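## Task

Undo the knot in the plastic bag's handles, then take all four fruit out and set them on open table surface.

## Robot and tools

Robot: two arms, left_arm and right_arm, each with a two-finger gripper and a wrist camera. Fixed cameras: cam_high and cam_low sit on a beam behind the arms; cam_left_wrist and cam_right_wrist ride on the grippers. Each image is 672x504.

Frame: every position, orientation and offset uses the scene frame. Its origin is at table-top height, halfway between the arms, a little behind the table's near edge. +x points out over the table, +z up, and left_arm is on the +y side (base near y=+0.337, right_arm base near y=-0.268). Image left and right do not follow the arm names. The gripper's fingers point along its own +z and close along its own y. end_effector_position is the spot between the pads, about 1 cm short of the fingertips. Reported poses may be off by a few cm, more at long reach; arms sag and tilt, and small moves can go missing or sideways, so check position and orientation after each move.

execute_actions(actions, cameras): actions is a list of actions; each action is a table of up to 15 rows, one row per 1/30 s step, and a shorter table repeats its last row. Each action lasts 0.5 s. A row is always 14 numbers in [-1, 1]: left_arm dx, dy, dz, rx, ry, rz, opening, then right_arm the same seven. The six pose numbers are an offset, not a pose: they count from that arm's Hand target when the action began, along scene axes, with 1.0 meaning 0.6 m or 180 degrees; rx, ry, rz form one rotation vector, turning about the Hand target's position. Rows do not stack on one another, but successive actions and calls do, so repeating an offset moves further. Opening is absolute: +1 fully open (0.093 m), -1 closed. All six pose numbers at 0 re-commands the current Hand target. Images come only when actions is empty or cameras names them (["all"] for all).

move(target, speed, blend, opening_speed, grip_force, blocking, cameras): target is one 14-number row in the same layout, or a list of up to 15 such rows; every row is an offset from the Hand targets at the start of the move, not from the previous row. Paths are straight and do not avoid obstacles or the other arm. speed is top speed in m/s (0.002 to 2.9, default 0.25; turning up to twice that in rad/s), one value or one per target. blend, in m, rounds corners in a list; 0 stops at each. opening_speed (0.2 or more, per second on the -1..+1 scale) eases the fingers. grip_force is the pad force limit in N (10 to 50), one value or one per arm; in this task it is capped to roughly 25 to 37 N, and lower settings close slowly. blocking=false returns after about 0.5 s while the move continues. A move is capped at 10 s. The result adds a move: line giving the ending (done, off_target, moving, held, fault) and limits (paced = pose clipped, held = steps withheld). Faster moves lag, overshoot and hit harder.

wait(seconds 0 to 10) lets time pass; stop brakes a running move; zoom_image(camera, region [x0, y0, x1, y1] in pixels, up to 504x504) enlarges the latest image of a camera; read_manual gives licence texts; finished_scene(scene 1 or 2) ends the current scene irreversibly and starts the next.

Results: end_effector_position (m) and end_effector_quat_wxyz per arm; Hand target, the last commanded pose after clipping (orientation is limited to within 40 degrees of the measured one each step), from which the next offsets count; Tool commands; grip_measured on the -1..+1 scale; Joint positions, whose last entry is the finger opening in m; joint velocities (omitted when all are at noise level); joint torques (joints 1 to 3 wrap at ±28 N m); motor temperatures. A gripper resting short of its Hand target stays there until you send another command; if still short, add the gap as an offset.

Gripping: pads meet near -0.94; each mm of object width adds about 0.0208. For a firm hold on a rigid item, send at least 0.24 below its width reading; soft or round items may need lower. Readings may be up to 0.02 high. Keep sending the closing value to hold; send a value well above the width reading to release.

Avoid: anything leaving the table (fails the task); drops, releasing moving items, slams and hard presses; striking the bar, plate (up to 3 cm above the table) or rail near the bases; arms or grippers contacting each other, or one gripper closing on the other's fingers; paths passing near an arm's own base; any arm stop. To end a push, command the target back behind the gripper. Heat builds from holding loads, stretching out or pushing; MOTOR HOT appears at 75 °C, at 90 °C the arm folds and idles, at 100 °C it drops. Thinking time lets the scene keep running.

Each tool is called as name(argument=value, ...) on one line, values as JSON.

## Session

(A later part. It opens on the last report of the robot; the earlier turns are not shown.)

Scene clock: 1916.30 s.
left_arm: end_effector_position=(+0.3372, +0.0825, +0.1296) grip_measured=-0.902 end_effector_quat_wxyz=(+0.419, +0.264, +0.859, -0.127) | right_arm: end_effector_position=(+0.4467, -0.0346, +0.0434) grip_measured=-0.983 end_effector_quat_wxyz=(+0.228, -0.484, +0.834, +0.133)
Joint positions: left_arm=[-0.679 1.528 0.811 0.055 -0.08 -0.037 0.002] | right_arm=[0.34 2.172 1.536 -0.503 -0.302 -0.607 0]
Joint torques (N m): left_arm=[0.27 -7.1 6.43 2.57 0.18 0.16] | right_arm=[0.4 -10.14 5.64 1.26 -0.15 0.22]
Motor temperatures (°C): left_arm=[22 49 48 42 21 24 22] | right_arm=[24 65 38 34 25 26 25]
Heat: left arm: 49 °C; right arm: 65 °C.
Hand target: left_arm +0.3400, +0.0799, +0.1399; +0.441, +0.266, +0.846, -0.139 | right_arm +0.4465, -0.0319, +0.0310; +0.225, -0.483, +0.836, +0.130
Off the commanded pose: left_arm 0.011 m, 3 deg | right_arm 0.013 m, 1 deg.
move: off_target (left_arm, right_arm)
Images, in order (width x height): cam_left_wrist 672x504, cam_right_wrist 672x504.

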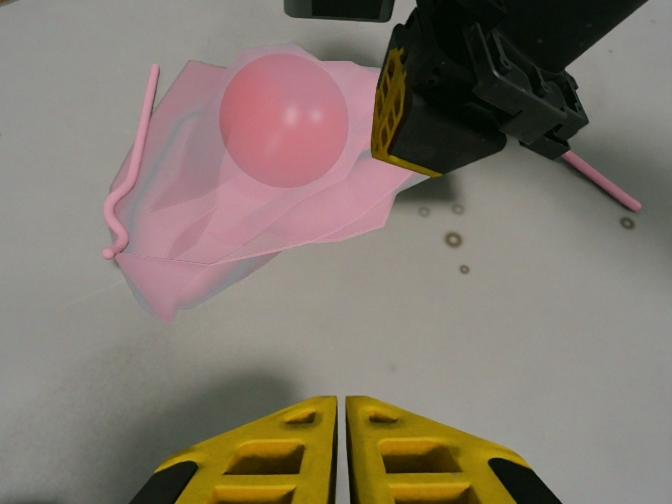

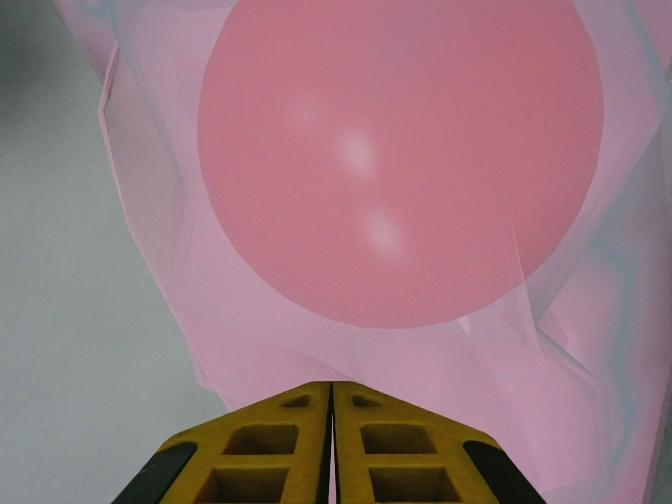

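move(target=[0,0,0,0,0,0,-0.9,-0.0158,-0.0018,-0.0217,0,0,0,-1], speed=0.05, cameras=["cam_left_wrist"])

zoom_image(camera="cam_left_wrist", region=[200, 60, 520, 280])

Scene clock: 1921.77 s.
left_arm: end_effector_position=(+0.3372, +0.0824, +0.1297) grip_measured=-0.902 end_effector_quat_wxyz=(+0.420, +0.264, +0.859, -0.127) | right_arm: end_effector_position=(+0.4472, -0.0330, +0.0333) grip_measured=-0.983 end_effector_quat_wxyz=(+0.245, -0.483, +0.830, +0.131)
Joint positions: left_arm=[-0.679 1.528 0.811 0.056 -0.08 -0.037 0.002] | right_arm=[0.342 2.172 1.476 -0.408 -0.302 -0.602 0]
Joint torques (N m): left_arm=[0.25 -7.01 6.38 2.56 0.15 0.17] | right_arm=[0.79 -10.69 4.48 1.09 -0.06 0.2]
Motor temperatures (°C): left_arm=[22 48 48 43 21 24 22] | right_arm=[24 65 37 34 25 26 25]
Heat: left arm: 48 °C; right arm: 65 °C.
Hand target: left_arm +0.3400, +0.0799, +0.1399; +0.441, +0.266, +0.846, -0.139 | right_arm +0.4370, -0.0331, +0.0179; +0.225, -0.483, +0.836, +0.129
Off the commanded pose: left_arm 0.011 m, 3 deg | right_arm 0.018 m, 2 deg.
move: off_target (left_arm, right_arm)
Images, in order (width x height): cam_left_wrist 672x504.

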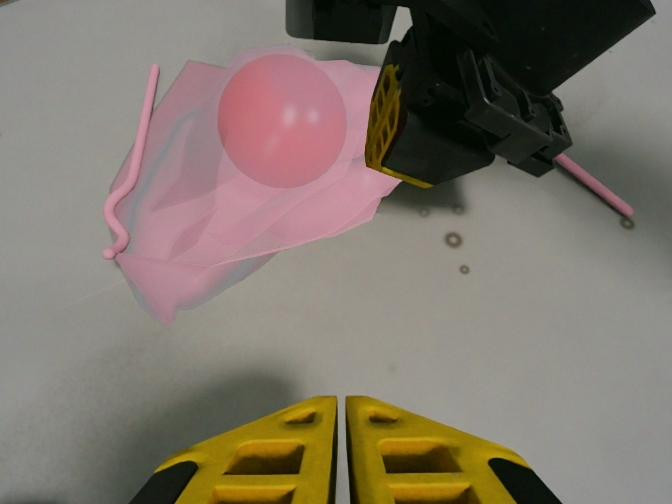

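Scaled by 1.575 from the camera's 672x504 image, which has a finer 960x720 frame.

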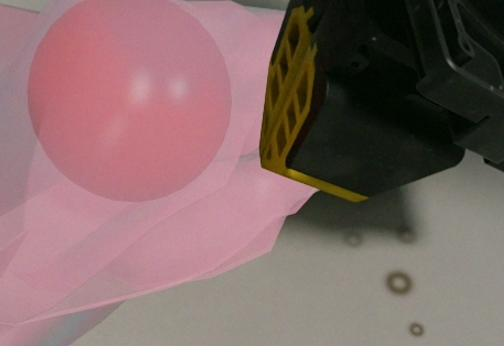

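execute_actions(actions=[], cameras=["cam_right_wrist"])

zoom_image(camera="cam_right_wrist", region=[100, 200, 604, 504])

Scene clock: 1924.67 s.
left_arm: end_effector_position=(+0.3372, +0.0824, +0.1297) grip_measured=-0.902 end_effector_quat_wxyz=(+0.420, +0.264, +0.859, -0.127) | right_arm: end_effector_position=(+0.4472, -0.0330, +0.0333) grip_measured=-0.983 end_effector_quat_wxyz=(+0.245, -0.483, +0.830, +0.131)
Joint positions: left_arm=[-0.679 1.528 0.811 0.056 -0.08 -0.037 0.002] | right_arm=[0.342 2.172 1.476 -0.408 -0.302 -0.602 0]
Joint velocities: within noise
Joint torques (N m): left_arm=[0.13 -6.97 6.41 2.56 0.18 0.15] | right_arm=[0.81 -10.65 4.46 1.06 -0.08 0.23]
Motor temperatures (°C): left_arm=[22 48 48 43 21 24 22] | right_arm=[24 65 37 34 24 26 25]
Heat: left arm: 48 °C; right arm: 65 °C.
Hand target: left_arm +0.3400, +0.0799, +0.1399; +0.441, +0.266, +0.846, -0.139 | right_arm +0.4370, -0.0331, +0.0179; +0.225, -0.483, +0.836, +0.129
Tool commands: left_gripper/opening=-0.9 right_gripper/opening=-1.0
Off the commanded pose: left_arm 0.011 m, 3 deg | right_arm 0.018 m, 2 deg.
Images, in order (width x height): cam_right_wrist 672x504.

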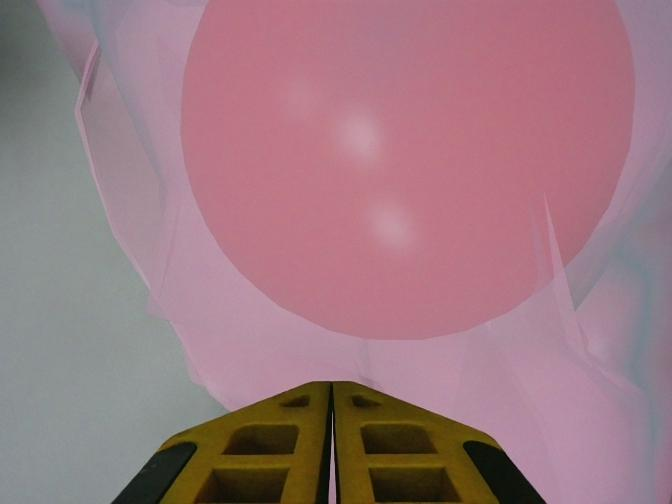

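Scaled by 1.000.

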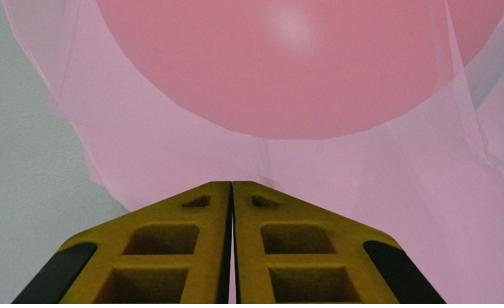

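move(target=[0,0,0,0,0,0,-0.9,0.105,-0.005,0.0117,0,0,0,-1], speed=0.07, cameras=["cam_left_wrist","cam_right_wrist"])

zoom_image(camera="cam_left_wrist", region=[90, 20, 520, 300])

Scene clock: 1930.53 s.
left_arm: end_effector_position=(+0.3372, +0.0824, +0.1297) grip_measured=-0.902 end_effector_quat_wxyz=(+0.420, +0.264, +0.859, -0.127) | right_arm: end_effector_position=(+0.5030, -0.0347, +0.0359) grip_measured=-0.983 end_effector_quat_wxyz=(+0.244, -0.480, +0.834, +0.123)
Joint positions: left_arm=[-0.679 1.528 0.811 0.056 -0.08 -0.037 0.002] | right_arm=[0.301 2.357 1.811 -0.569 -0.302 -0.634 0]
Joint torques (N m): left_arm=[0.23 -7.1 6.41 2.55 0.19 0.16] | right_arm=[-0.65 -10.62 9.17 0.74 -0.29 0.02]
Motor temperatures (°C): left_arm=[22 48 48 44 21 24 22] | right_arm=[24 64 37 33 24 26 25]
Heat: left arm: 48 °C; right arm: 64 °C.
Hand target: left_arm +0.3400, +0.0799, +0.1399; +0.441, +0.266, +0.846, -0.139 | right_arm +0.5000, -0.0360, +0.0250; +0.225, -0.483, +0.836, +0.129
Off the commanded pose: left_arm 0.011 m, 3 deg | right_arm 0.011 m, 2 deg.
move: off_target (left_arm, right_arm)
Images, in order (width x height): cam_left_wrist 672x504, cam_right_wrist 672x504.

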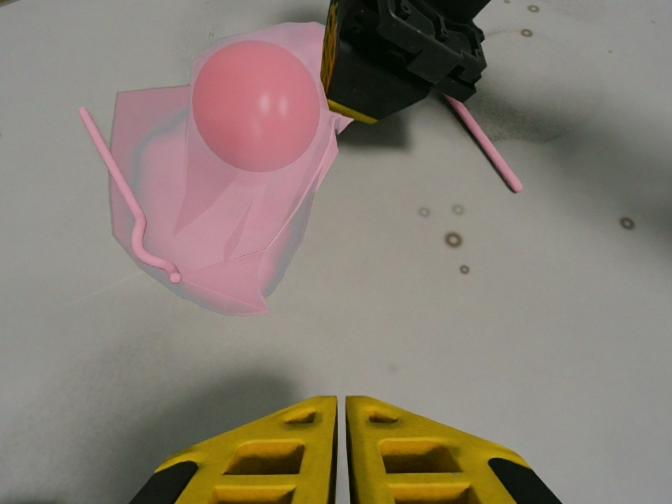

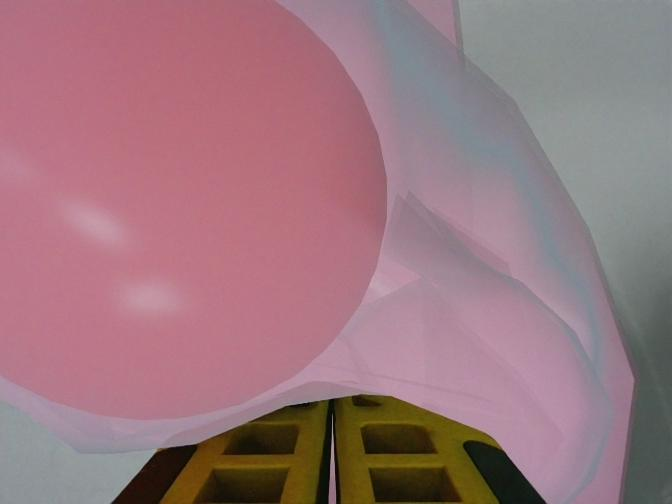

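Scaled by 1.172 from the camera's 672x504 image, which has a finer 960x720 frame.

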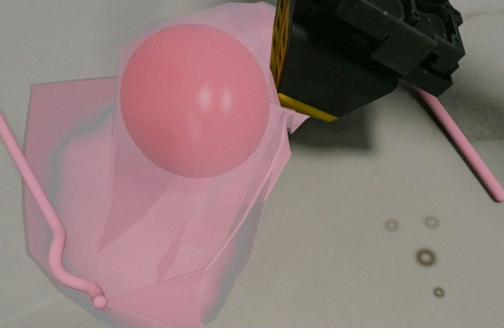

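move(target=[[0,0,0,0,0,0,-0.9,-0.032,-0.052,0.118,0,0,0,-1],[0,0,0,0,0,0,-0.9,-0.2,-0.2233,0.1917,0,0,0,-1],[0.325,-0.1098,-0.0248,0.0556,0.0965,0.055,-0.52,-0.2,-0.2233,0.1917,0,0,0,-1]], speed=[0.1,0.2,0.2], blend=[0.02,0.05,0], cameras=["cam_left_wrist","cam_high"])

Scene clock: 1977.03 s.
left_arm: end_effector_position=(+0.5370, +0.0085, +0.1324) grip_measured=-0.522 end_effector_quat_wxyz=(+0.310, +0.213, +0.923, -0.076) | right_arm: end_effector_position=(+0.3891, -0.1694, +0.1309) grip_measured=-0.983 end_effector_quat_wxyz=(+0.222, -0.480, +0.839, +0.124)
Joint positions: left_arm=[-0.569 2.523 2.454 -0.849 -0.077 -0.088 0.02] | right_arm=[0.052 1.771 1.355 -0.828 -0.386 -0.884 0]
Joint torques (N m): left_arm=[-0.03 -11.03 10.51 1.21 -0.17 -0.11] | right_arm=[-0.81 -11.66 5.6 0.58 -0.48 0.06]
Motor temperatures (°C): left_arm=[22 46 48 46 21 24 22] | right_arm=[24 64 39 31 25 26 25]
Heat: left arm: 48 °C; right arm: 64 °C.
Hand target: left_arm +0.5350, +0.0139, +0.1252; +0.294, +0.206, +0.931, -0.065 | right_arm +0.3800, -0.1700, +0.1400; +0.225, -0.483, +0.836, +0.129
Off the commanded pose: left_arm 0.009 m, 3 deg | right_arm 0.013 m, 1 deg.
move: off_target (left_arm, right_arm); target 3's new opening was sent with left_arm's hand 0.010 m and 3 deg from that target
Images, in order (width x height): cam_high 672x504, cam_left_wrist 672x504.

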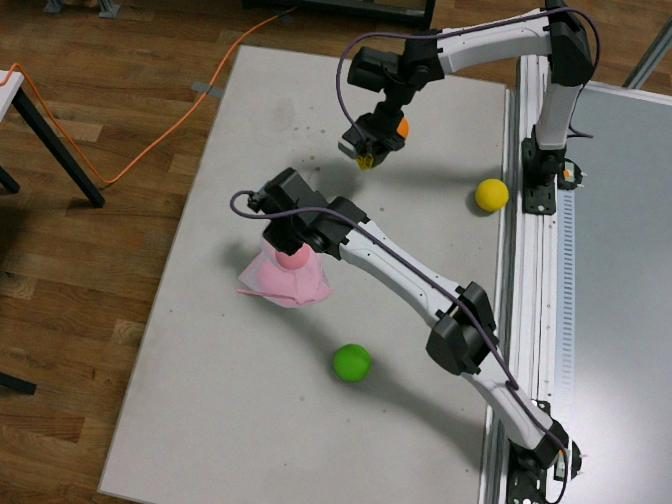

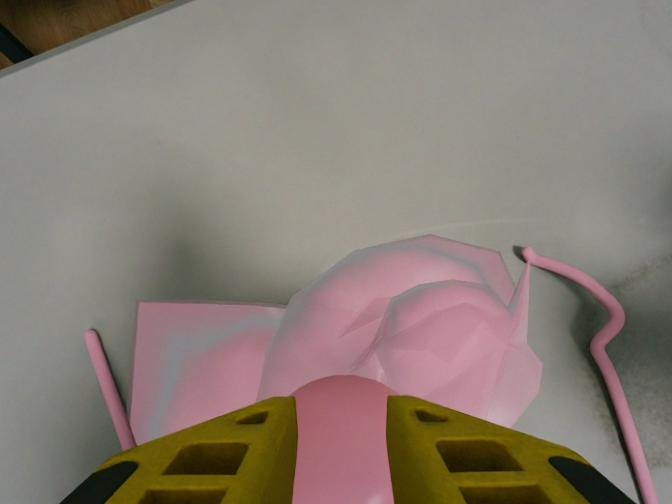

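move(target=[[-0.04,0.0222,-0.0253,0,0,0,-0.52,0,0,0,0,0,0,-1],[-0.04,0.0222,-0.0787,0,0,0,-0.52,0,0,0,0,0,0,-1]], speed=[0.1,0.05], blend=[0.005,0], cameras=["cam_left_wrist"])

Scene clock: 1986.50 s.
left_arm: end_effector_position=(+0.5181, +0.0198, +0.0898) grip_measured=-0.522 end_effector_quat_wxyz=(+0.310, +0.211, +0.924, -0.076) | right_arm: end_effector_position=(+0.3891, -0.1694, +0.1309) grip_measured=-0.983 end_effector_quat_wxyz=(+0.222, -0.480, +0.839, +0.124)
Joint positions: left_arm=[-0.569 2.38 2.025 -0.562 -0.077 -0.092 0.02] | right_arm=[0.052 1.771 1.355 -0.828 -0.386 -0.884 0]
Joint torques (N m): left_arm=[-0.23 -12.34 5.39 1.58 -0.22 -0.08] | right_arm=[-0.81 -11.74 5.53 0.59 -0.44 0]
Motor temperatures (°C): left_arm=[22 49 50 43 21 24 22] | right_arm=[24 63 39 30 25 26 25]
Heat: left arm: 50 °C; right arm: 63 °C.
Hand target: left_arm +0.5110, +0.0272, +0.0779; +0.294, +0.206, +0.931, -0.065 | right_arm +0.3800, -0.1700, +0.1400; +0.225, -0.483, +0.836, +0.129
Off the commanded pose: left_arm 0.016 m, 2 deg | right_arm 0.013 m, 1 deg.
move: off_target (left_arm, right_arm)
Images, in order (width x height): cam_left_wrist 672x504.

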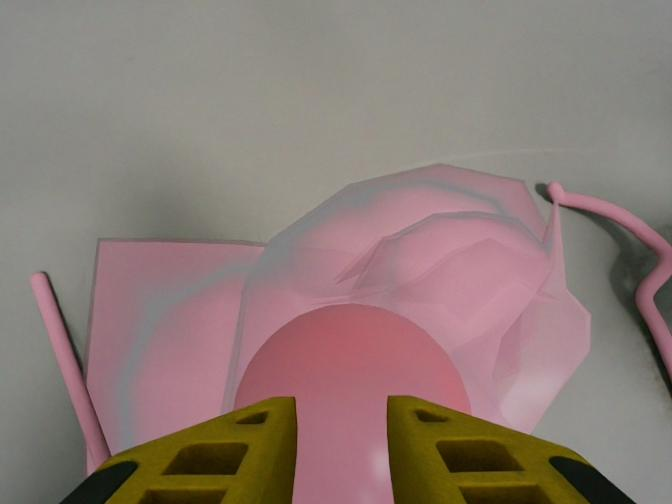

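move(target=[[-0.0133,0,-0.0133,0,0,0,-0.52,0,0,0,0,0,0,-1],[-0.0133,0,-0.0133,0,0,0,-1,0,0,0,0,0,0,-1],[-0.0133,0,0.08,0,0,0,-1,0,0,0,0,0,0,-1]], speed=[0.05,0.05,0.06], opening_speed=0.7, cameras=["cam_left_wrist"])

Scene clock: 1995.43 s.
left_arm: end_effector_position=(+0.5072, +0.0282, +0.1065) grip_measured=-0.988 end_effector_quat_wxyz=(+0.290, +0.210, +0.931, -0.067) | right_arm: end_effector_position=(+0.3891, -0.1694, +0.1309) grip_measured=-0.983 end_effector_quat_wxyz=(+0.222, -0.480, +0.839, +0.124)
Joint positions: left_arm=[-0.569 2.349 2.062 -0.678 -0.083 -0.098 0] | right_arm=[0.052 1.771 1.355 -0.828 -0.386 -0.884 0]
Joint torques (N m): left_arm=[-0.95 -13.7 10.36 1.18 -0.25 -0.11] | right_arm=[-0.69 -11.74 5.5 0.55 -0.48 0.04]
Motor temperatures (°C): left_arm=[22 53 48 42 21 24 22] | right_arm=[24 63 38 30 25 26 25]
Heat: left arm: 53 °C; right arm: 63 °C.
Hand target: left_arm +0.5030, +0.0273, +0.1259; +0.294, +0.206, +0.931, -0.065 | right_arm +0.3800, -0.1700, +0.1400; +0.225, -0.483, +0.836, +0.129
Off the commanded pose: left_arm 0.020 m, 1 deg | right_arm 0.013 m, 1 deg.
move: off_target (left_arm, right_arm); target 2's new opening was sent with left_arm's hand 0.024 m and 4 deg from that target
Images, in order (width x height): cam_left_wrist 672x504.

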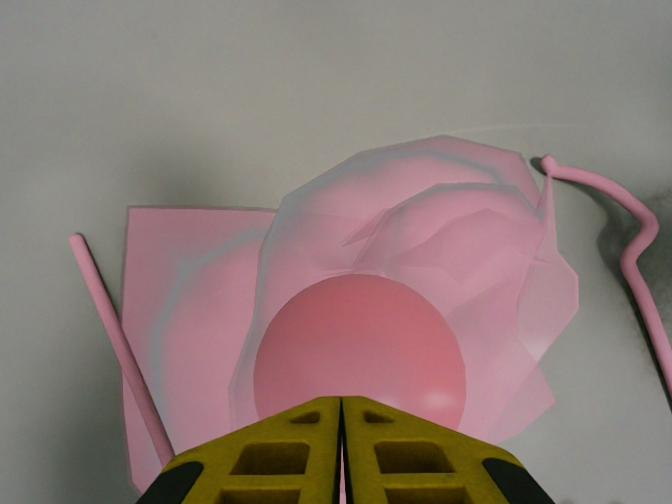

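move(target=[[0,0,0.0167,0,0,0,0.85,0,0,0,0,0,0,-1],[0.0117,-0.0092,-0.0333,0,0,0,0.85,0,0,0,0,0,0,-1],[0.0117,-0.0092,-0.1532,0,0,0,0.85,0,0,0,0,0,0,-1],[0.0117,-0.0092,-0.1532,0,0,0,0.48,0,0,0,0,0,0,-1]], speed=[0.1,0.1,0.07,0.05], opening_speed=0.8, cameras=["cam_left_wrist","cam_right_wrist"])

Scene clock: 2063.60 s.
left_arm: end_effector_position=(+0.5078, +0.0266, +0.0411) grip_measured=+0.487 end_effector_quat_wxyz=(+0.284, +0.210, +0.933, -0.065) | right_arm: end_effector_position=(+0.3891, -0.1694, +0.1309) grip_measured=-0.983 end_effector_quat_wxyz=(+0.222, -0.480, +0.839, +0.124)
Joint positions: left_arm=[-0.569 2.414 1.921 -0.485 -0.083 -0.099 0.069] | right_arm=[0.052 1.771 1.355 -0.828 -0.386 -0.884 0]
Joint torques (N m): left_arm=[-0.91 -10.88 6.78 2.03 -0.2 -0.1] | right_arm=[-0.91 -11.67 5.68 0.56 -0.46 0.04]
Motor temperatures (°C): left_arm=[22 69 54 37 21 24 22] | right_arm=[24 63 37 28 25 26 25]
Heat: left arm: 69 °C; right arm: 63 °C.
Hand target: left_arm +0.5101, +0.0217, +0.0341; +0.294, +0.206, +0.931, -0.065 | right_arm +0.3800, -0.1700, +0.1400; +0.225, -0.483, +0.836, +0.129
Off the commanded pose: left_arm 0.009 m, 1 deg | right_arm 0.013 m, 1 deg.
move: off_target (right_arm)
Images, in order (width x height): cam_left_wrist 672x504, cam_right_wrist 672x504.

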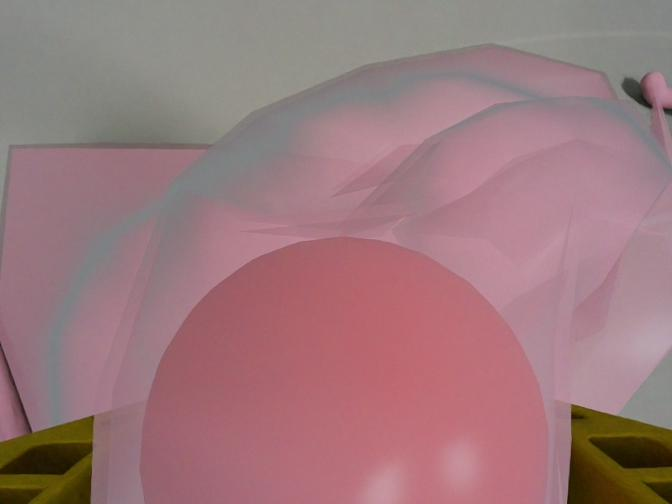

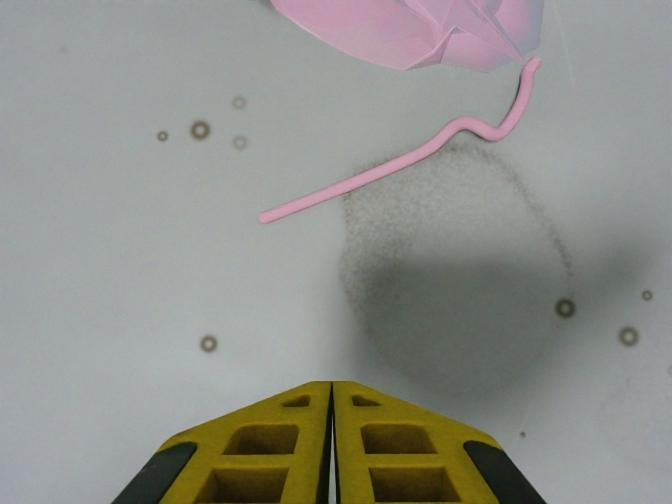

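move(target=[-0.2083,0.0633,0.002,0,0,0,0.48,0,0,0,0,0,0,-1], speed=0.07, cameras=["cam_high","cam_left_wrist"])

zoom_image(camera="cam_high", region=[230, 160, 400, 300])

Scene clock: 2073.73 s.
left_arm: end_effector_position=(+0.3931, +0.0578, +0.0377) grip_measured=+0.487 end_effector_quat_wxyz=(+0.299, +0.208, +0.929, -0.068) | right_arm: end_effector_position=(+0.3891, -0.1694, +0.1309) grip_measured=-0.983 end_effector_quat_wxyz=(+0.222, -0.480, +0.839, +0.124)
Joint positions: left_arm=[-0.664 2.006 1.2 -0.15 -0.144 -0.175 0.069] | right_arm=[0.052 1.771 1.355 -0.828 -0.386 -0.884 0]
Joint torques (N m): left_arm=[-0.88 -9.94 4.89 1.62 -0.18 -0.14] | right_arm=[-0.75 -11.69 5.6 0.61 -0.49 0.02]
Motor temperatures (°C): left_arm=[22 65 52 39 21 24 22] | right_arm=[24 63 37 28 25 26 25]
Heat: left arm: 65 °C; right arm: 63 °C.
Hand target: left_arm +0.3851, +0.0598, +0.0352; +0.294, +0.206, +0.931, -0.065 | right_arm +0.3800, -0.1700, +0.1400; +0.225, -0.483, +0.836, +0.129
Off the commanded pose: left_arm 0.009 m, 1 deg | right_arm 0.013 m, 1 deg.
move: off_target (right_arm)
Images, in order (width x height): cam_high 672x504, cam_left_wrist 672x504.

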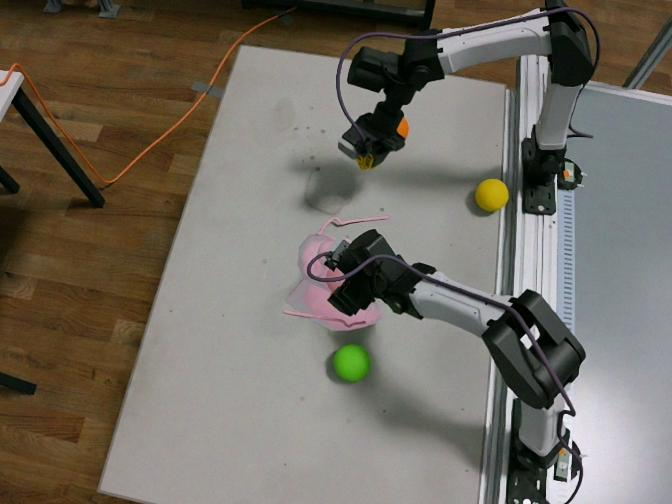

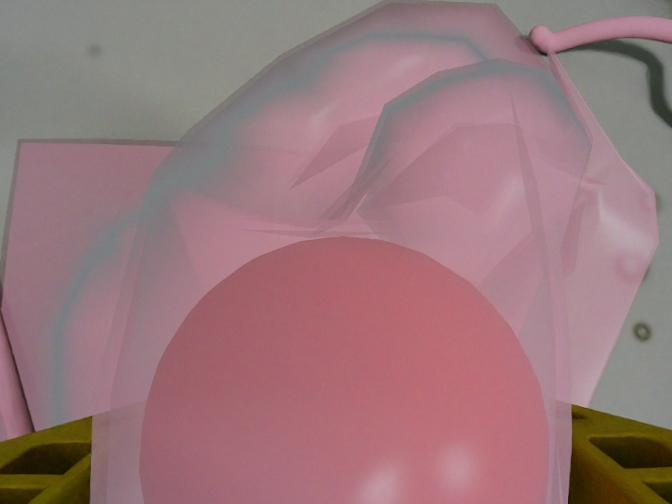

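Scaled by 2.965 from the camera's 672x504 image, which has a finer 960x720 frame.

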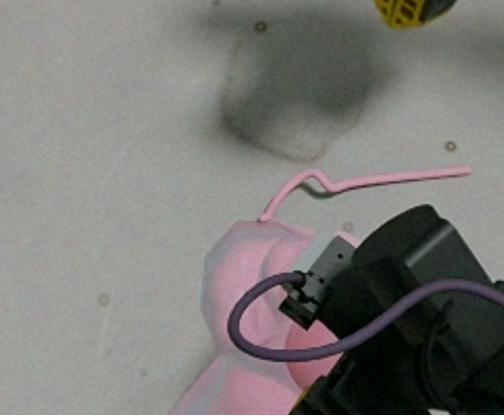

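move(target=[[0,0,0,0,0,0,0.36,0,0,0,0,0,0,-1],[0,0,0.3,0,0,0,0.36,0,0,0.02,0,0,0,-1]], speed=[0.05,0.08], opening_speed=0.5, cameras=["cam_high","cam_low","cam_right_wrist"])

zoom_image(camera="cam_low", region=[260, 150, 440, 330])

Scene clock: 2130.97 s.
left_arm: end_effector_position=(+0.3901, +0.0592, +0.1979) grip_measured=+0.425 end_effector_quat_wxyz=(+0.287, +0.210, +0.932, -0.064) | right_arm: end_effector_position=(+0.3790, -0.1703, +0.1304) grip_measured=-0.983 end_effector_quat_wxyz=(+0.204, -0.479, +0.844, +0.132)
Joint positions: left_arm=[-0.672 1.855 1.673 -0.8 -0.144 -0.183 0.066] | right_arm=[0.052 1.763 1.355 -0.875 -0.386 -0.884 0]
Joint torques (N m): left_arm=[-0.92 -10.22 10.47 1.25 -0.25 -0.11] | right_arm=[-0.77 -11.66 8.68 0.52 -0.47 0.02]
Motor temperatures (°C): left_arm=[22 59 46 39 21 24 22] | right_arm=[24 64 37 27 25 26 25]
Heat: left arm: 59 °C; right arm: 64 °C.
Hand target: left_arm +0.3851, +0.0597, +0.2153; +0.294, +0.206, +0.931, -0.065 | right_arm +0.3799, -0.1700, +0.1521; +0.225, -0.483, +0.836, +0.129
Off the commanded pose: left_arm 0.018 m, 1 deg | right_arm 0.022 m, 3 deg.
move: off_target (left_arm, right_arm)
Images, in order (width x height): cam_high 672x504, cam_low 672x504, cam_right_wrist 672x504.

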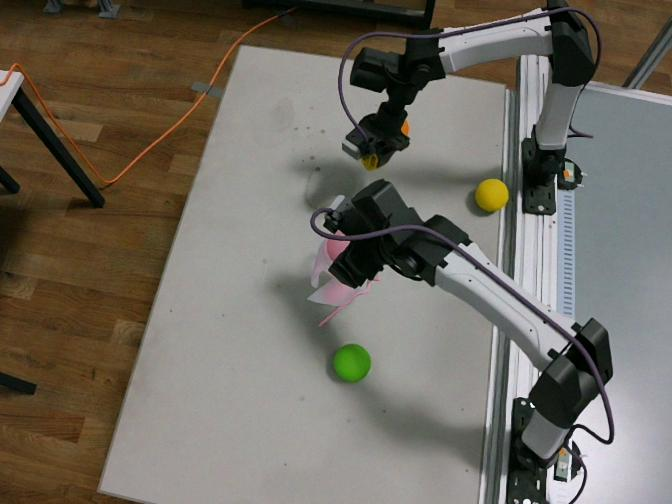

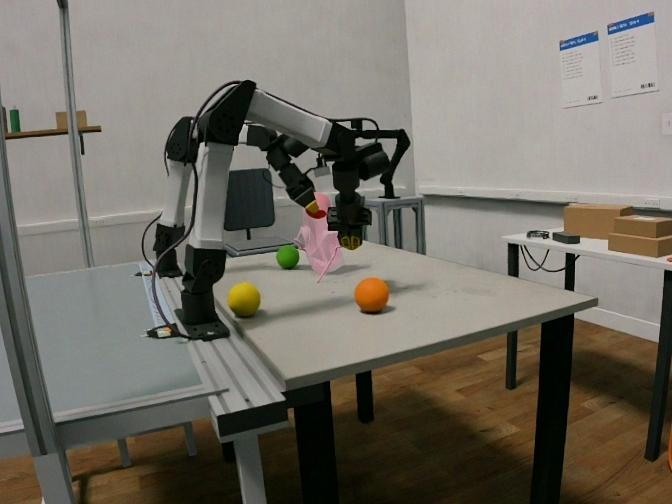

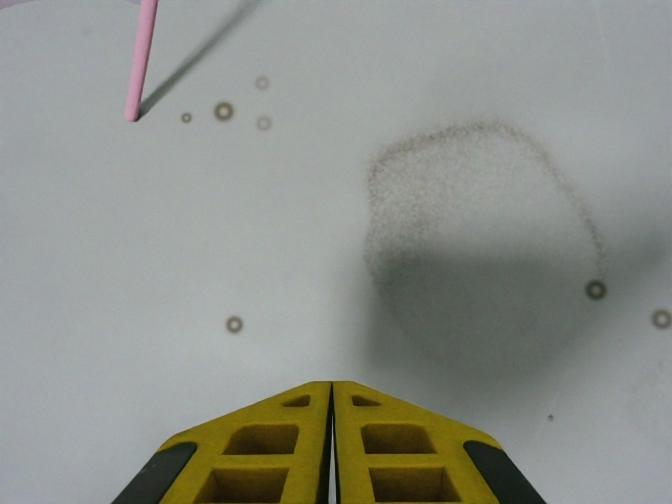

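Scaled by 2.800 from the camera's 672x504 image, which has a finer 960x720 frame.

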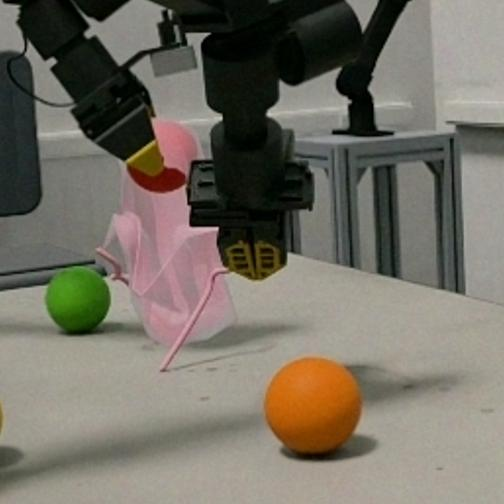

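move(target=[[0.1248,-0.0745,-0.0755,0,0,0,0.36,-0.083,-0.083,0,0,0,0,-1],[0.1248,-0.0828,-0.1838,0,0,0,0.36,-0.083,-0.083,0,0,0,0,-1],[-0.1752,-0.0828,-0.1922,0,0,0,0.36,-0.083,-0.083,0,0,0,0,-1],[-0.2502,-0.0828,-0.3022,0,0,0,0.36,-0.083,-0.083,0,0,0,0,-1]], speed=[0.15,0.1,0.1,0.07], blend=[0.02,0.02,0.02,0], cameras=["cam_high","cam_low","cam_left_wrist"])

zoom_image(camera="cam_low", region=[240, 180, 420, 330])

Scene clock: 2157.87 s.
left_arm: end_effector_position=(+0.2373, +0.0108, +0.0428) grip_measured=+0.425 end_effector_quat_wxyz=(+0.292, +0.209, +0.931, -0.066) | right_arm: end_effector_position=(+0.3393, -0.2207, +0.1465) grip_measured=-0.983 end_effector_quat_wxyz=(+0.222, -0.481, +0.839, +0.123)
Joint positions: left_arm=[-1.087 1.805 0.957 -0.216 -0.367 -0.548 0.066] | right_arm=[-0.105 1.585 1.219 -0.941 -0.431 -1.05 0]
Joint torques (N m): left_arm=[-0.92 -5.65 5.22 1.74 -0.39 -0.13] | right_arm=[-0.73 -9.32 5.49 0.49 -0.5 0.02]
Motor temperatures (°C): left_arm=[22 57 48 38 21 24 22] | right_arm=[24 67 39 27 25 26 25]
Heat: left arm: 57 °C; right arm: 67 °C.
Hand target: left_arm +0.2349, +0.0101, +0.0339; +0.294, +0.206, +0.931, -0.065 | right_arm +0.3302, -0.2197, +0.1521; +0.225, -0.483, +0.836, +0.129
Off the commanded pose: left_arm 0.009 m, 0 deg | right_arm 0.011 m, 1 deg.
move: off_target (right_arm)
Images, in order (width x height): cam_high 672x504, cam_low 672x504, cam_left_wrist 672x504.

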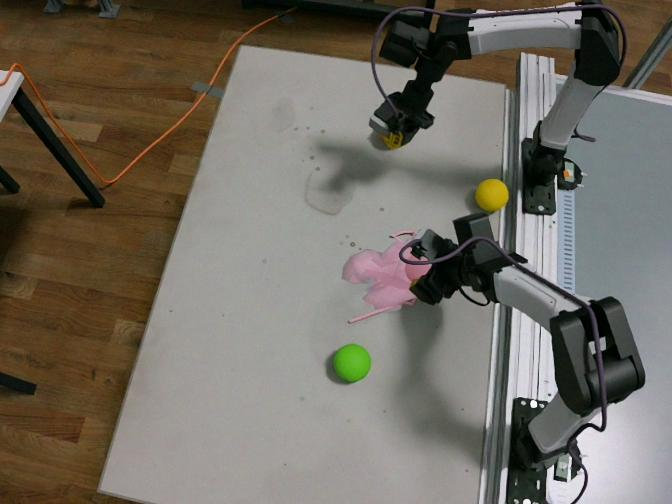

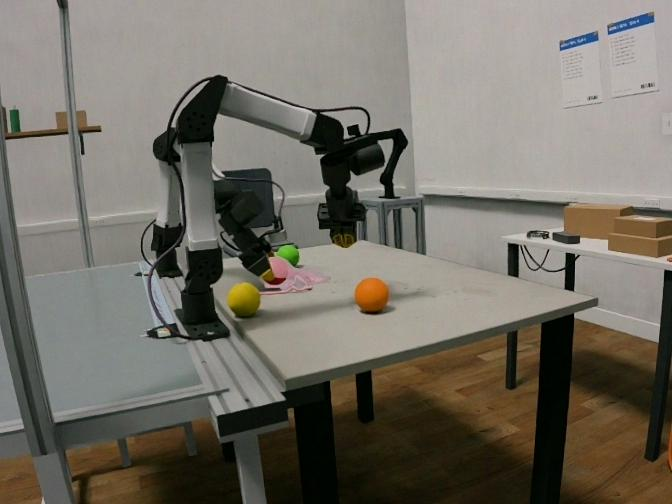

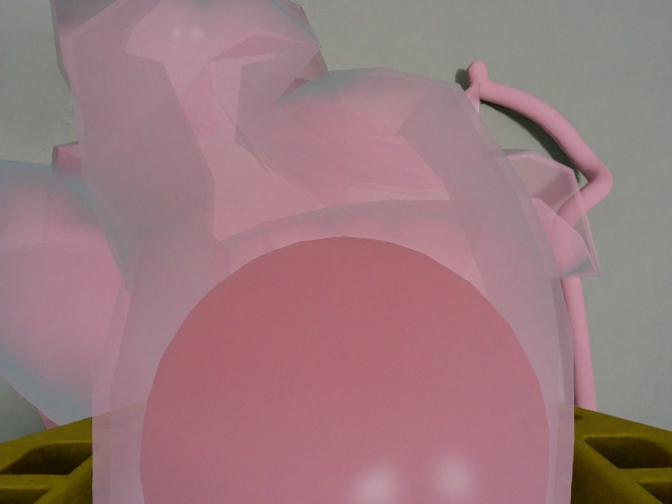

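Scaled by 2.800 from the camera's 672x504 image, which has a finer 960x720 frame.

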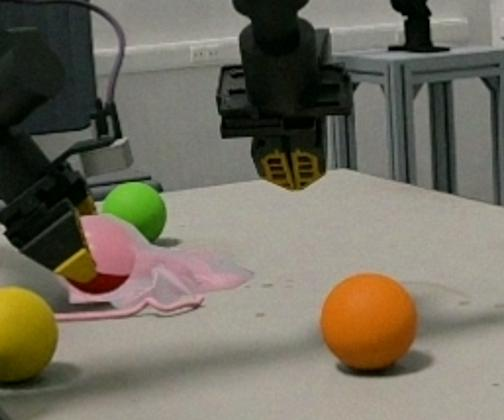

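move(target=[[0,0,0,0,0,0,0.85,0,0,0,0,0,0,-1],[0,0,0.17,0,0,0,0.85,0,0,0,0,0,0,-1],[0.03,0.22,0.27,0,0,0,0.5,0.03,0.32,-0.06,0,0,0,0.3]], speed=[0.05,0.08,0.2], opening_speed=0.7, cameras=["cam_high","cam_low","cam_left_wrist","cam_right_wrist"])

zoom_image(camera="cam_low", region=[220, 230, 350, 330])

Scene clock: 2193.20 s.
left_arm: end_effector_position=(+0.2625, +0.1348, +0.2049) grip_measured=+0.502 end_effector_quat_wxyz=(+0.317, +0.195, +0.925, -0.073) | right_arm: end_effector_position=(+0.3351, -0.0350, +0.1110) grip_measured=+0.298 end_effector_quat_wxyz=(+0.206, -0.486, +0.839, +0.134)
Joint positions: left_arm=[-0.772 1.25 1.07 -0.753 -0.221 -0.281 0.069] | right_arm=[0.469 1.747 1.229 -0.635 -0.248 -0.49 0.059]
Joint torques (N m): left_arm=[0.21 -4.51 6.91 1.21 0.04 0.17] | right_arm=[0.03 -6.84 9.42 1.26 -0.11 0.19]
Motor temperatures (°C): left_arm=[22 48 47 39 21 24 22] | right_arm=[24 61 38 27 25 26 25]
Heat: left arm: 48 °C; right arm: 61 °C.
Hand target: left_arm +0.2529, +0.1421, +0.1958; +0.294, +0.206, +0.931, -0.065 | right_arm +0.3482, -0.0278, +0.1161; +0.225, -0.483, +0.836, +0.129
Off the commanded pose: left_arm 0.015 m, 3 deg | right_arm 0.016 m, 2 deg.
move: off_target (left_arm, right_arm); target 3's new opening was sent with left_arm's hand 0.015 m and 3 deg from that target

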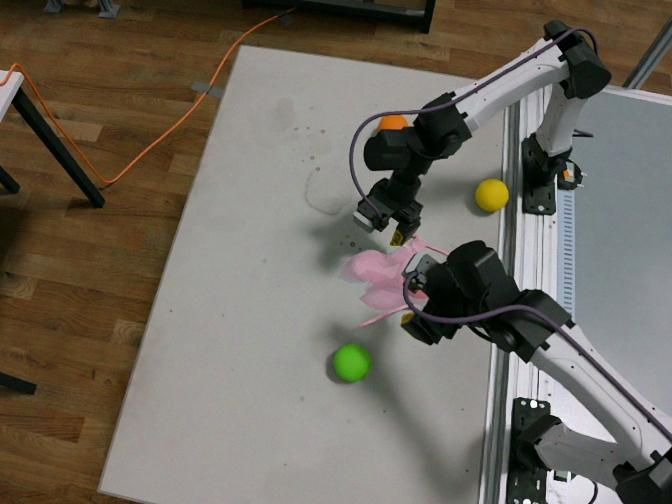

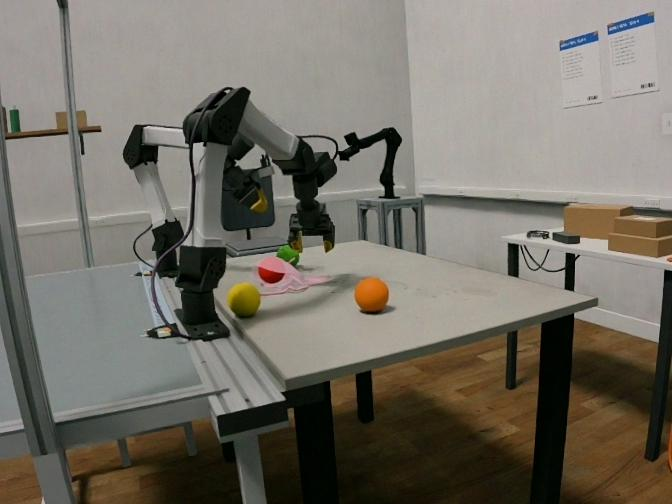

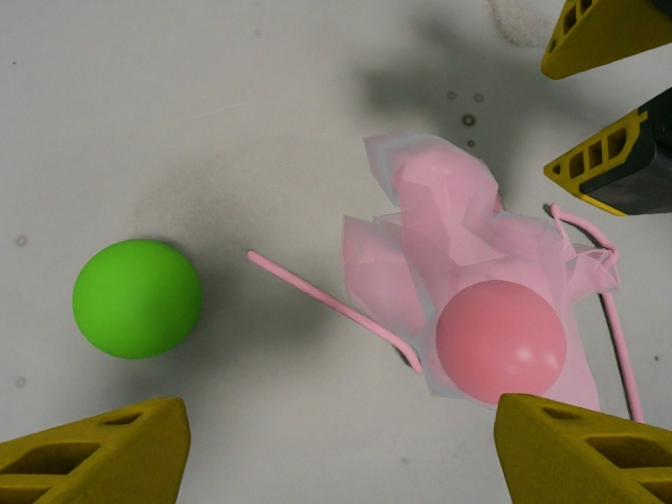

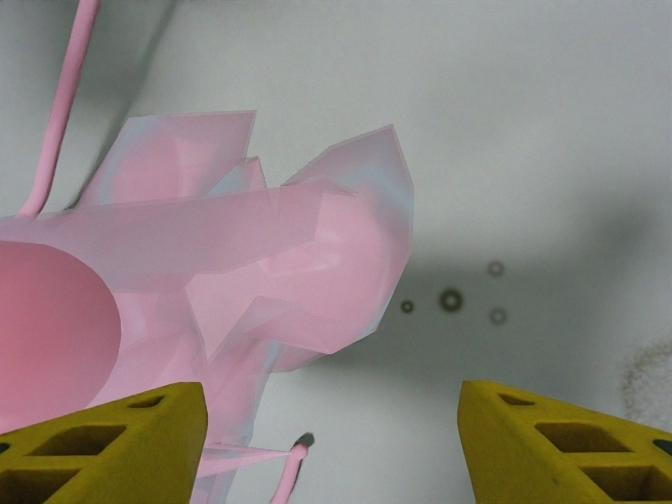

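Scaled by 3.877 from the camera's 672x504 image, which has a finer 960x720 frame.

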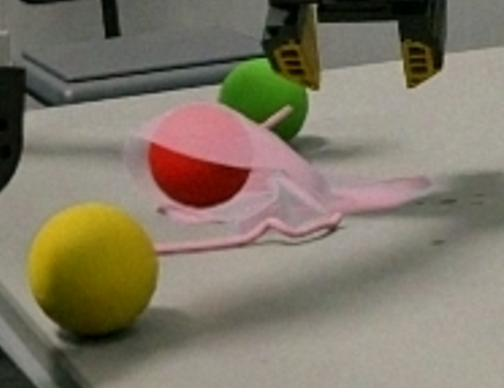

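move(target=[[-0.05,0.1,0.05,0,0,0,0.5,0.0363,0.0697,-0.0435,0,0,-0.2778,0.95],[-0.05,0.1,0.05,0,0,0,0.5,0.0363,0.0697,-0.1885,0,0,-0.2778,0.95],[-0.05,0.1,0.05,0,0,0,0.5,0.0363,0.0697,-0.1885,0,0,-0.2778,-1]], speed=[0.15,0.06,0.05], opening_speed=0.9, cameras=["cam_right_wrist","cam_low"])

Scene clock: 2221.23 s.
left_arm: end_effector_position=(+0.2328, +0.1964, +0.2333) grip_measured=+0.502 end_effector_quat_wxyz=(+0.315, +0.197, +0.926, -0.069) | right_arm: end_effector_position=(+0.3782, +0.0150, +0.0264) grip_measured=-0.928 end_effector_quat_wxyz=(+0.281, -0.080, +0.956, +0.024)
Joint positions: left_arm=[-0.642 1.026 1.061 -0.956 -0.146 -0.171 0.069] | right_arm=[0.714 2.072 1.26 -0.274 0.323 0.504 0.001]
Joint torques (N m): left_arm=[0.28 -2.85 7.09 1.24 0.12 0.16] | right_arm=[-0.13 -7.57 4.57 1.21 0.03 0.21]
Motor temperatures (°C): left_arm=[22 43 46 37 21 24 22] | right_arm=[24 58 40 29 25 26 25]
Heat: left arm: 46 °C; right arm: 58 °C.
Hand target: left_arm +0.2229, +0.2021, +0.2259; +0.294, +0.206, +0.931, -0.065 | right_arm +0.3700, +0.0142, +0.0031; +0.259, -0.084, +0.962, +0.022
Off the commanded pose: left_arm 0.014 m, 3 deg | right_arm 0.025 m, 3 deg.
move: off_target (left_arm, right_arm); target 3's new opening was sent with right_arm's hand 0.024 m and 1 deg from that target
Images, in order (width x height): cam_low 672x504, cam_right_wrist 672x504.

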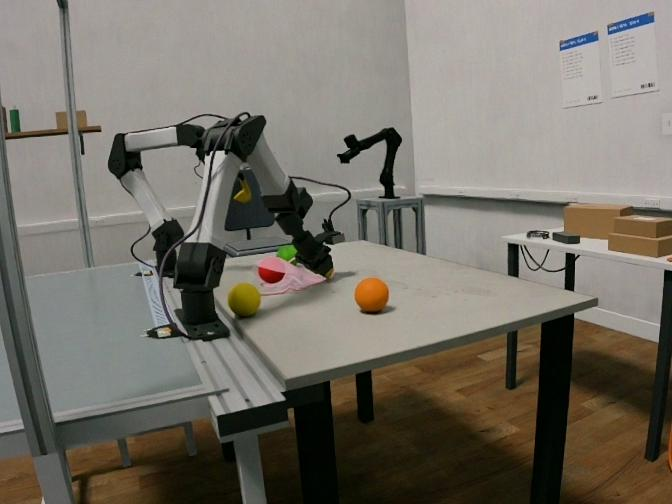

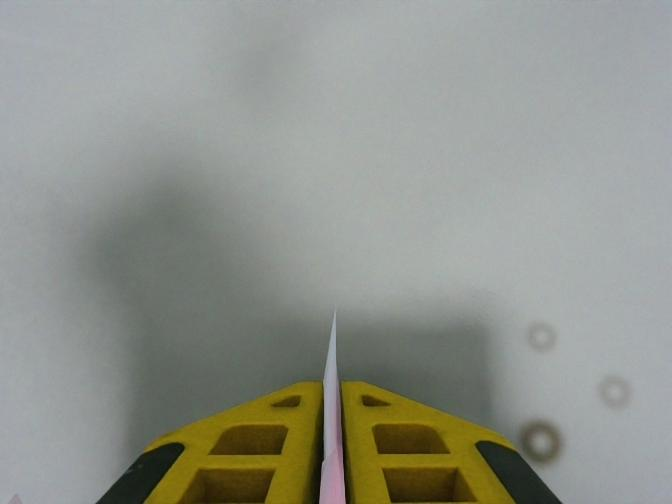

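move(target=[[0,0,0,0,0,0,0.5,0,0,0.035,0,0,0,-1],[0,0,0,0,0,0,0.5,0.21,0.01,0.035,0,0,0,-1]], speed=[0.05,0.09], blend=[0.01,0], cameras=["cam_low","cam_left_wrist"])

zoom_image(camera="cam_low", region=[220, 220, 400, 330])

Scene clock: 2229.17 s.
left_arm: end_effector_position=(+0.2328, +0.1964, +0.2333) grip_measured=+0.502 end_effector_quat_wxyz=(+0.315, +0.197, +0.926, -0.069) | right_arm: end_effector_position=(+0.4976, +0.0188, +0.0330) grip_measured=-0.928 end_effector_quat_wxyz=(+0.274, -0.075, +0.958, +0.025)
Joint positions: left_arm=[-0.642 1.026 1.061 -0.956 -0.146 -0.171 0.069] | right_arm=[0.55 2.396 1.849 -0.508 0.238 0.367 0.001]
Joint torques (N m): left_arm=[0.23 -2.89 7.13 1.23 0.12 0.16] | right_arm=[-0.38 -11.44 9.52 0.83 0.01 0.02]
Motor temperatures (°C): left_arm=[22 42 46 37 21 24 22] | right_arm=[24 58 39 29 25 26 25]
Heat: left arm: 46 °C; right arm: 58 °C.
Hand target: left_arm +0.2229, +0.2021, +0.2259; +0.294, +0.206, +0.931, -0.065 | right_arm +0.4961, +0.0200, +0.0241; +0.259, -0.084, +0.962, +0.023
Off the commanded pose: left_arm 0.014 m, 3 deg | right_arm 0.009 m, 2 deg.
move: off_target (left_arm)
Images, in order (width x height): cam_low 672x504, cam_left_wrist 672x504.

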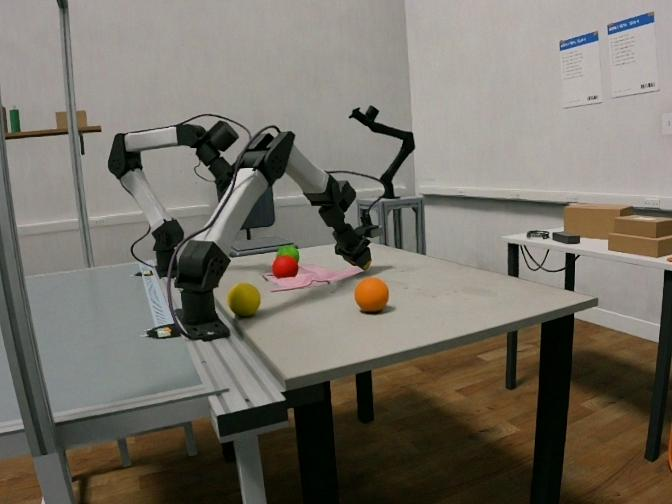

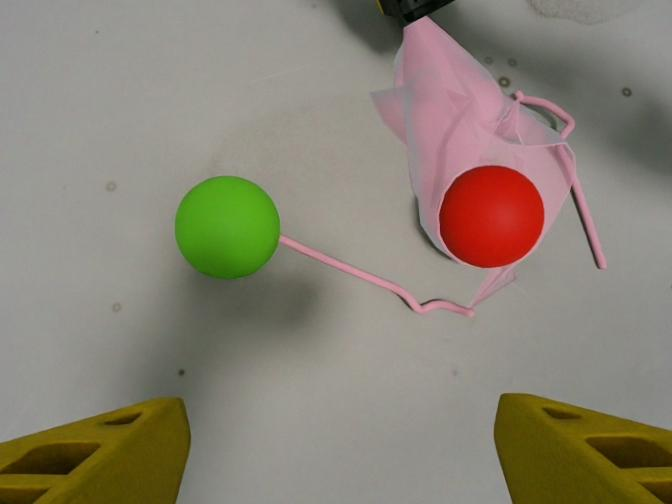

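Scaled by 2.800 from the camera's 672x504 image, which has a finer 960x720 frame.

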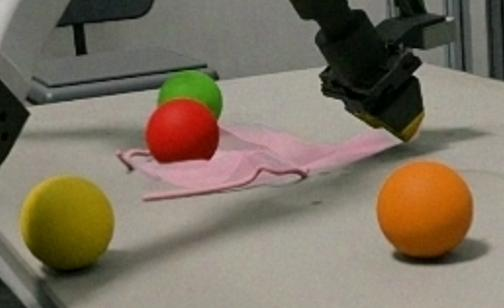

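move(target=[[0,0,0,0,0,0,0.5,0,0,0,0,0,0,-0.5],[0,0,0,0,0,0,0.5,0,0,0.1667,0,0,0,-0.5],[0,0,0,0,0,0,0.5,-0.2268,-0.3667,0.2433,0,0,0,-0.5],[0.1168,-0.2435,-0.1598,0,0,0,0.9,-0.2268,-0.3667,0.2433,0,0,0,-0.5]], speed=[0.05,0.1,0.25,0.2], blend=[0,0.02,0.02,0], cameras=["cam_low","cam_left_wrist"])

zoom_image(camera="cam_low", region=[220, 220, 400, 330])

Scene clock: 2254.27 s.
left_arm: end_effector_position=(+0.2816, +0.0686, +0.1197) grip_measured=+0.898 end_effector_quat_wxyz=(+0.268, +0.216, +0.937, -0.054) | right_arm: end_effector_position=(+0.3639, -0.1997, +0.1683) grip_measured=-0.502 end_effector_quat_wxyz=(+0.256, -0.080, +0.963, +0.018)
Joint positions: left_arm=[-0.864 1.607 1.093 -0.547 -0.241 -0.346 0.088] | right_arm=[0.174 1.479 1.165 -0.735 0.05 0.033 0.021]
Joint torques (N m): left_arm=[-0.73 -5.22 10 1.89 -0.39 -0.1] | right_arm=[-0.59 -7.92 5.97 1.21 -0.07 0.03]
Motor temperatures (°C): left_arm=[22 40 46 37 21 24 22] | right_arm=[24 64 40 28 25 26 25]
Heat: left arm: 46 °C; right arm: 64 °C.
Hand target: left_arm +0.2930, +0.0560, +0.1300; +0.294, +0.206, +0.931, -0.065 | right_arm +0.3600, -0.2000, +0.1700; +0.258, -0.084, +0.962, +0.022
Off the commanded pose: left_arm 0.020 m, 4 deg | right_arm 0.004 m, 1 deg.
move: off_target (left_arm); target 4's new opening was sent with left_arm's hand 0.020 m and 4 deg from that target
Images, in order (width x height): cam_low 672x504, cam_left_wrist 672x504.

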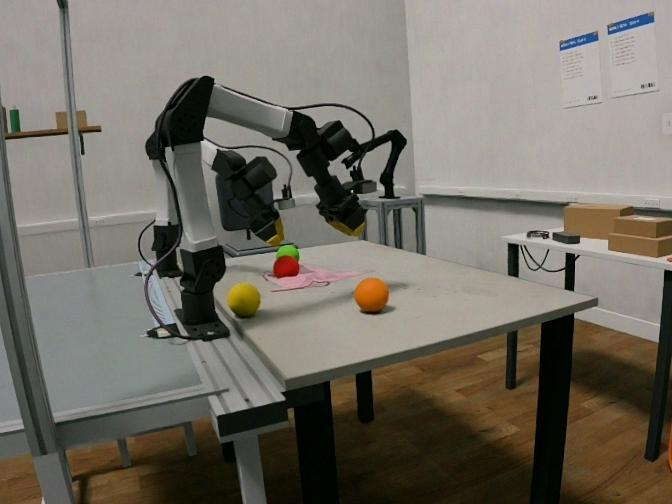

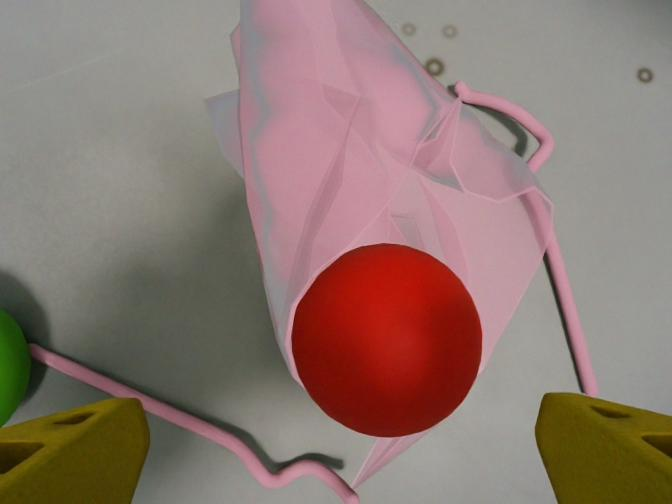

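Scaled by 2.800 from the camera's 672x504 image, which has a finer 960x720 frame.

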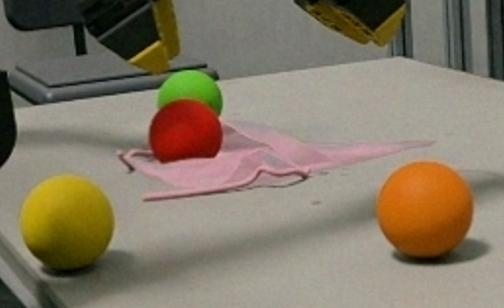

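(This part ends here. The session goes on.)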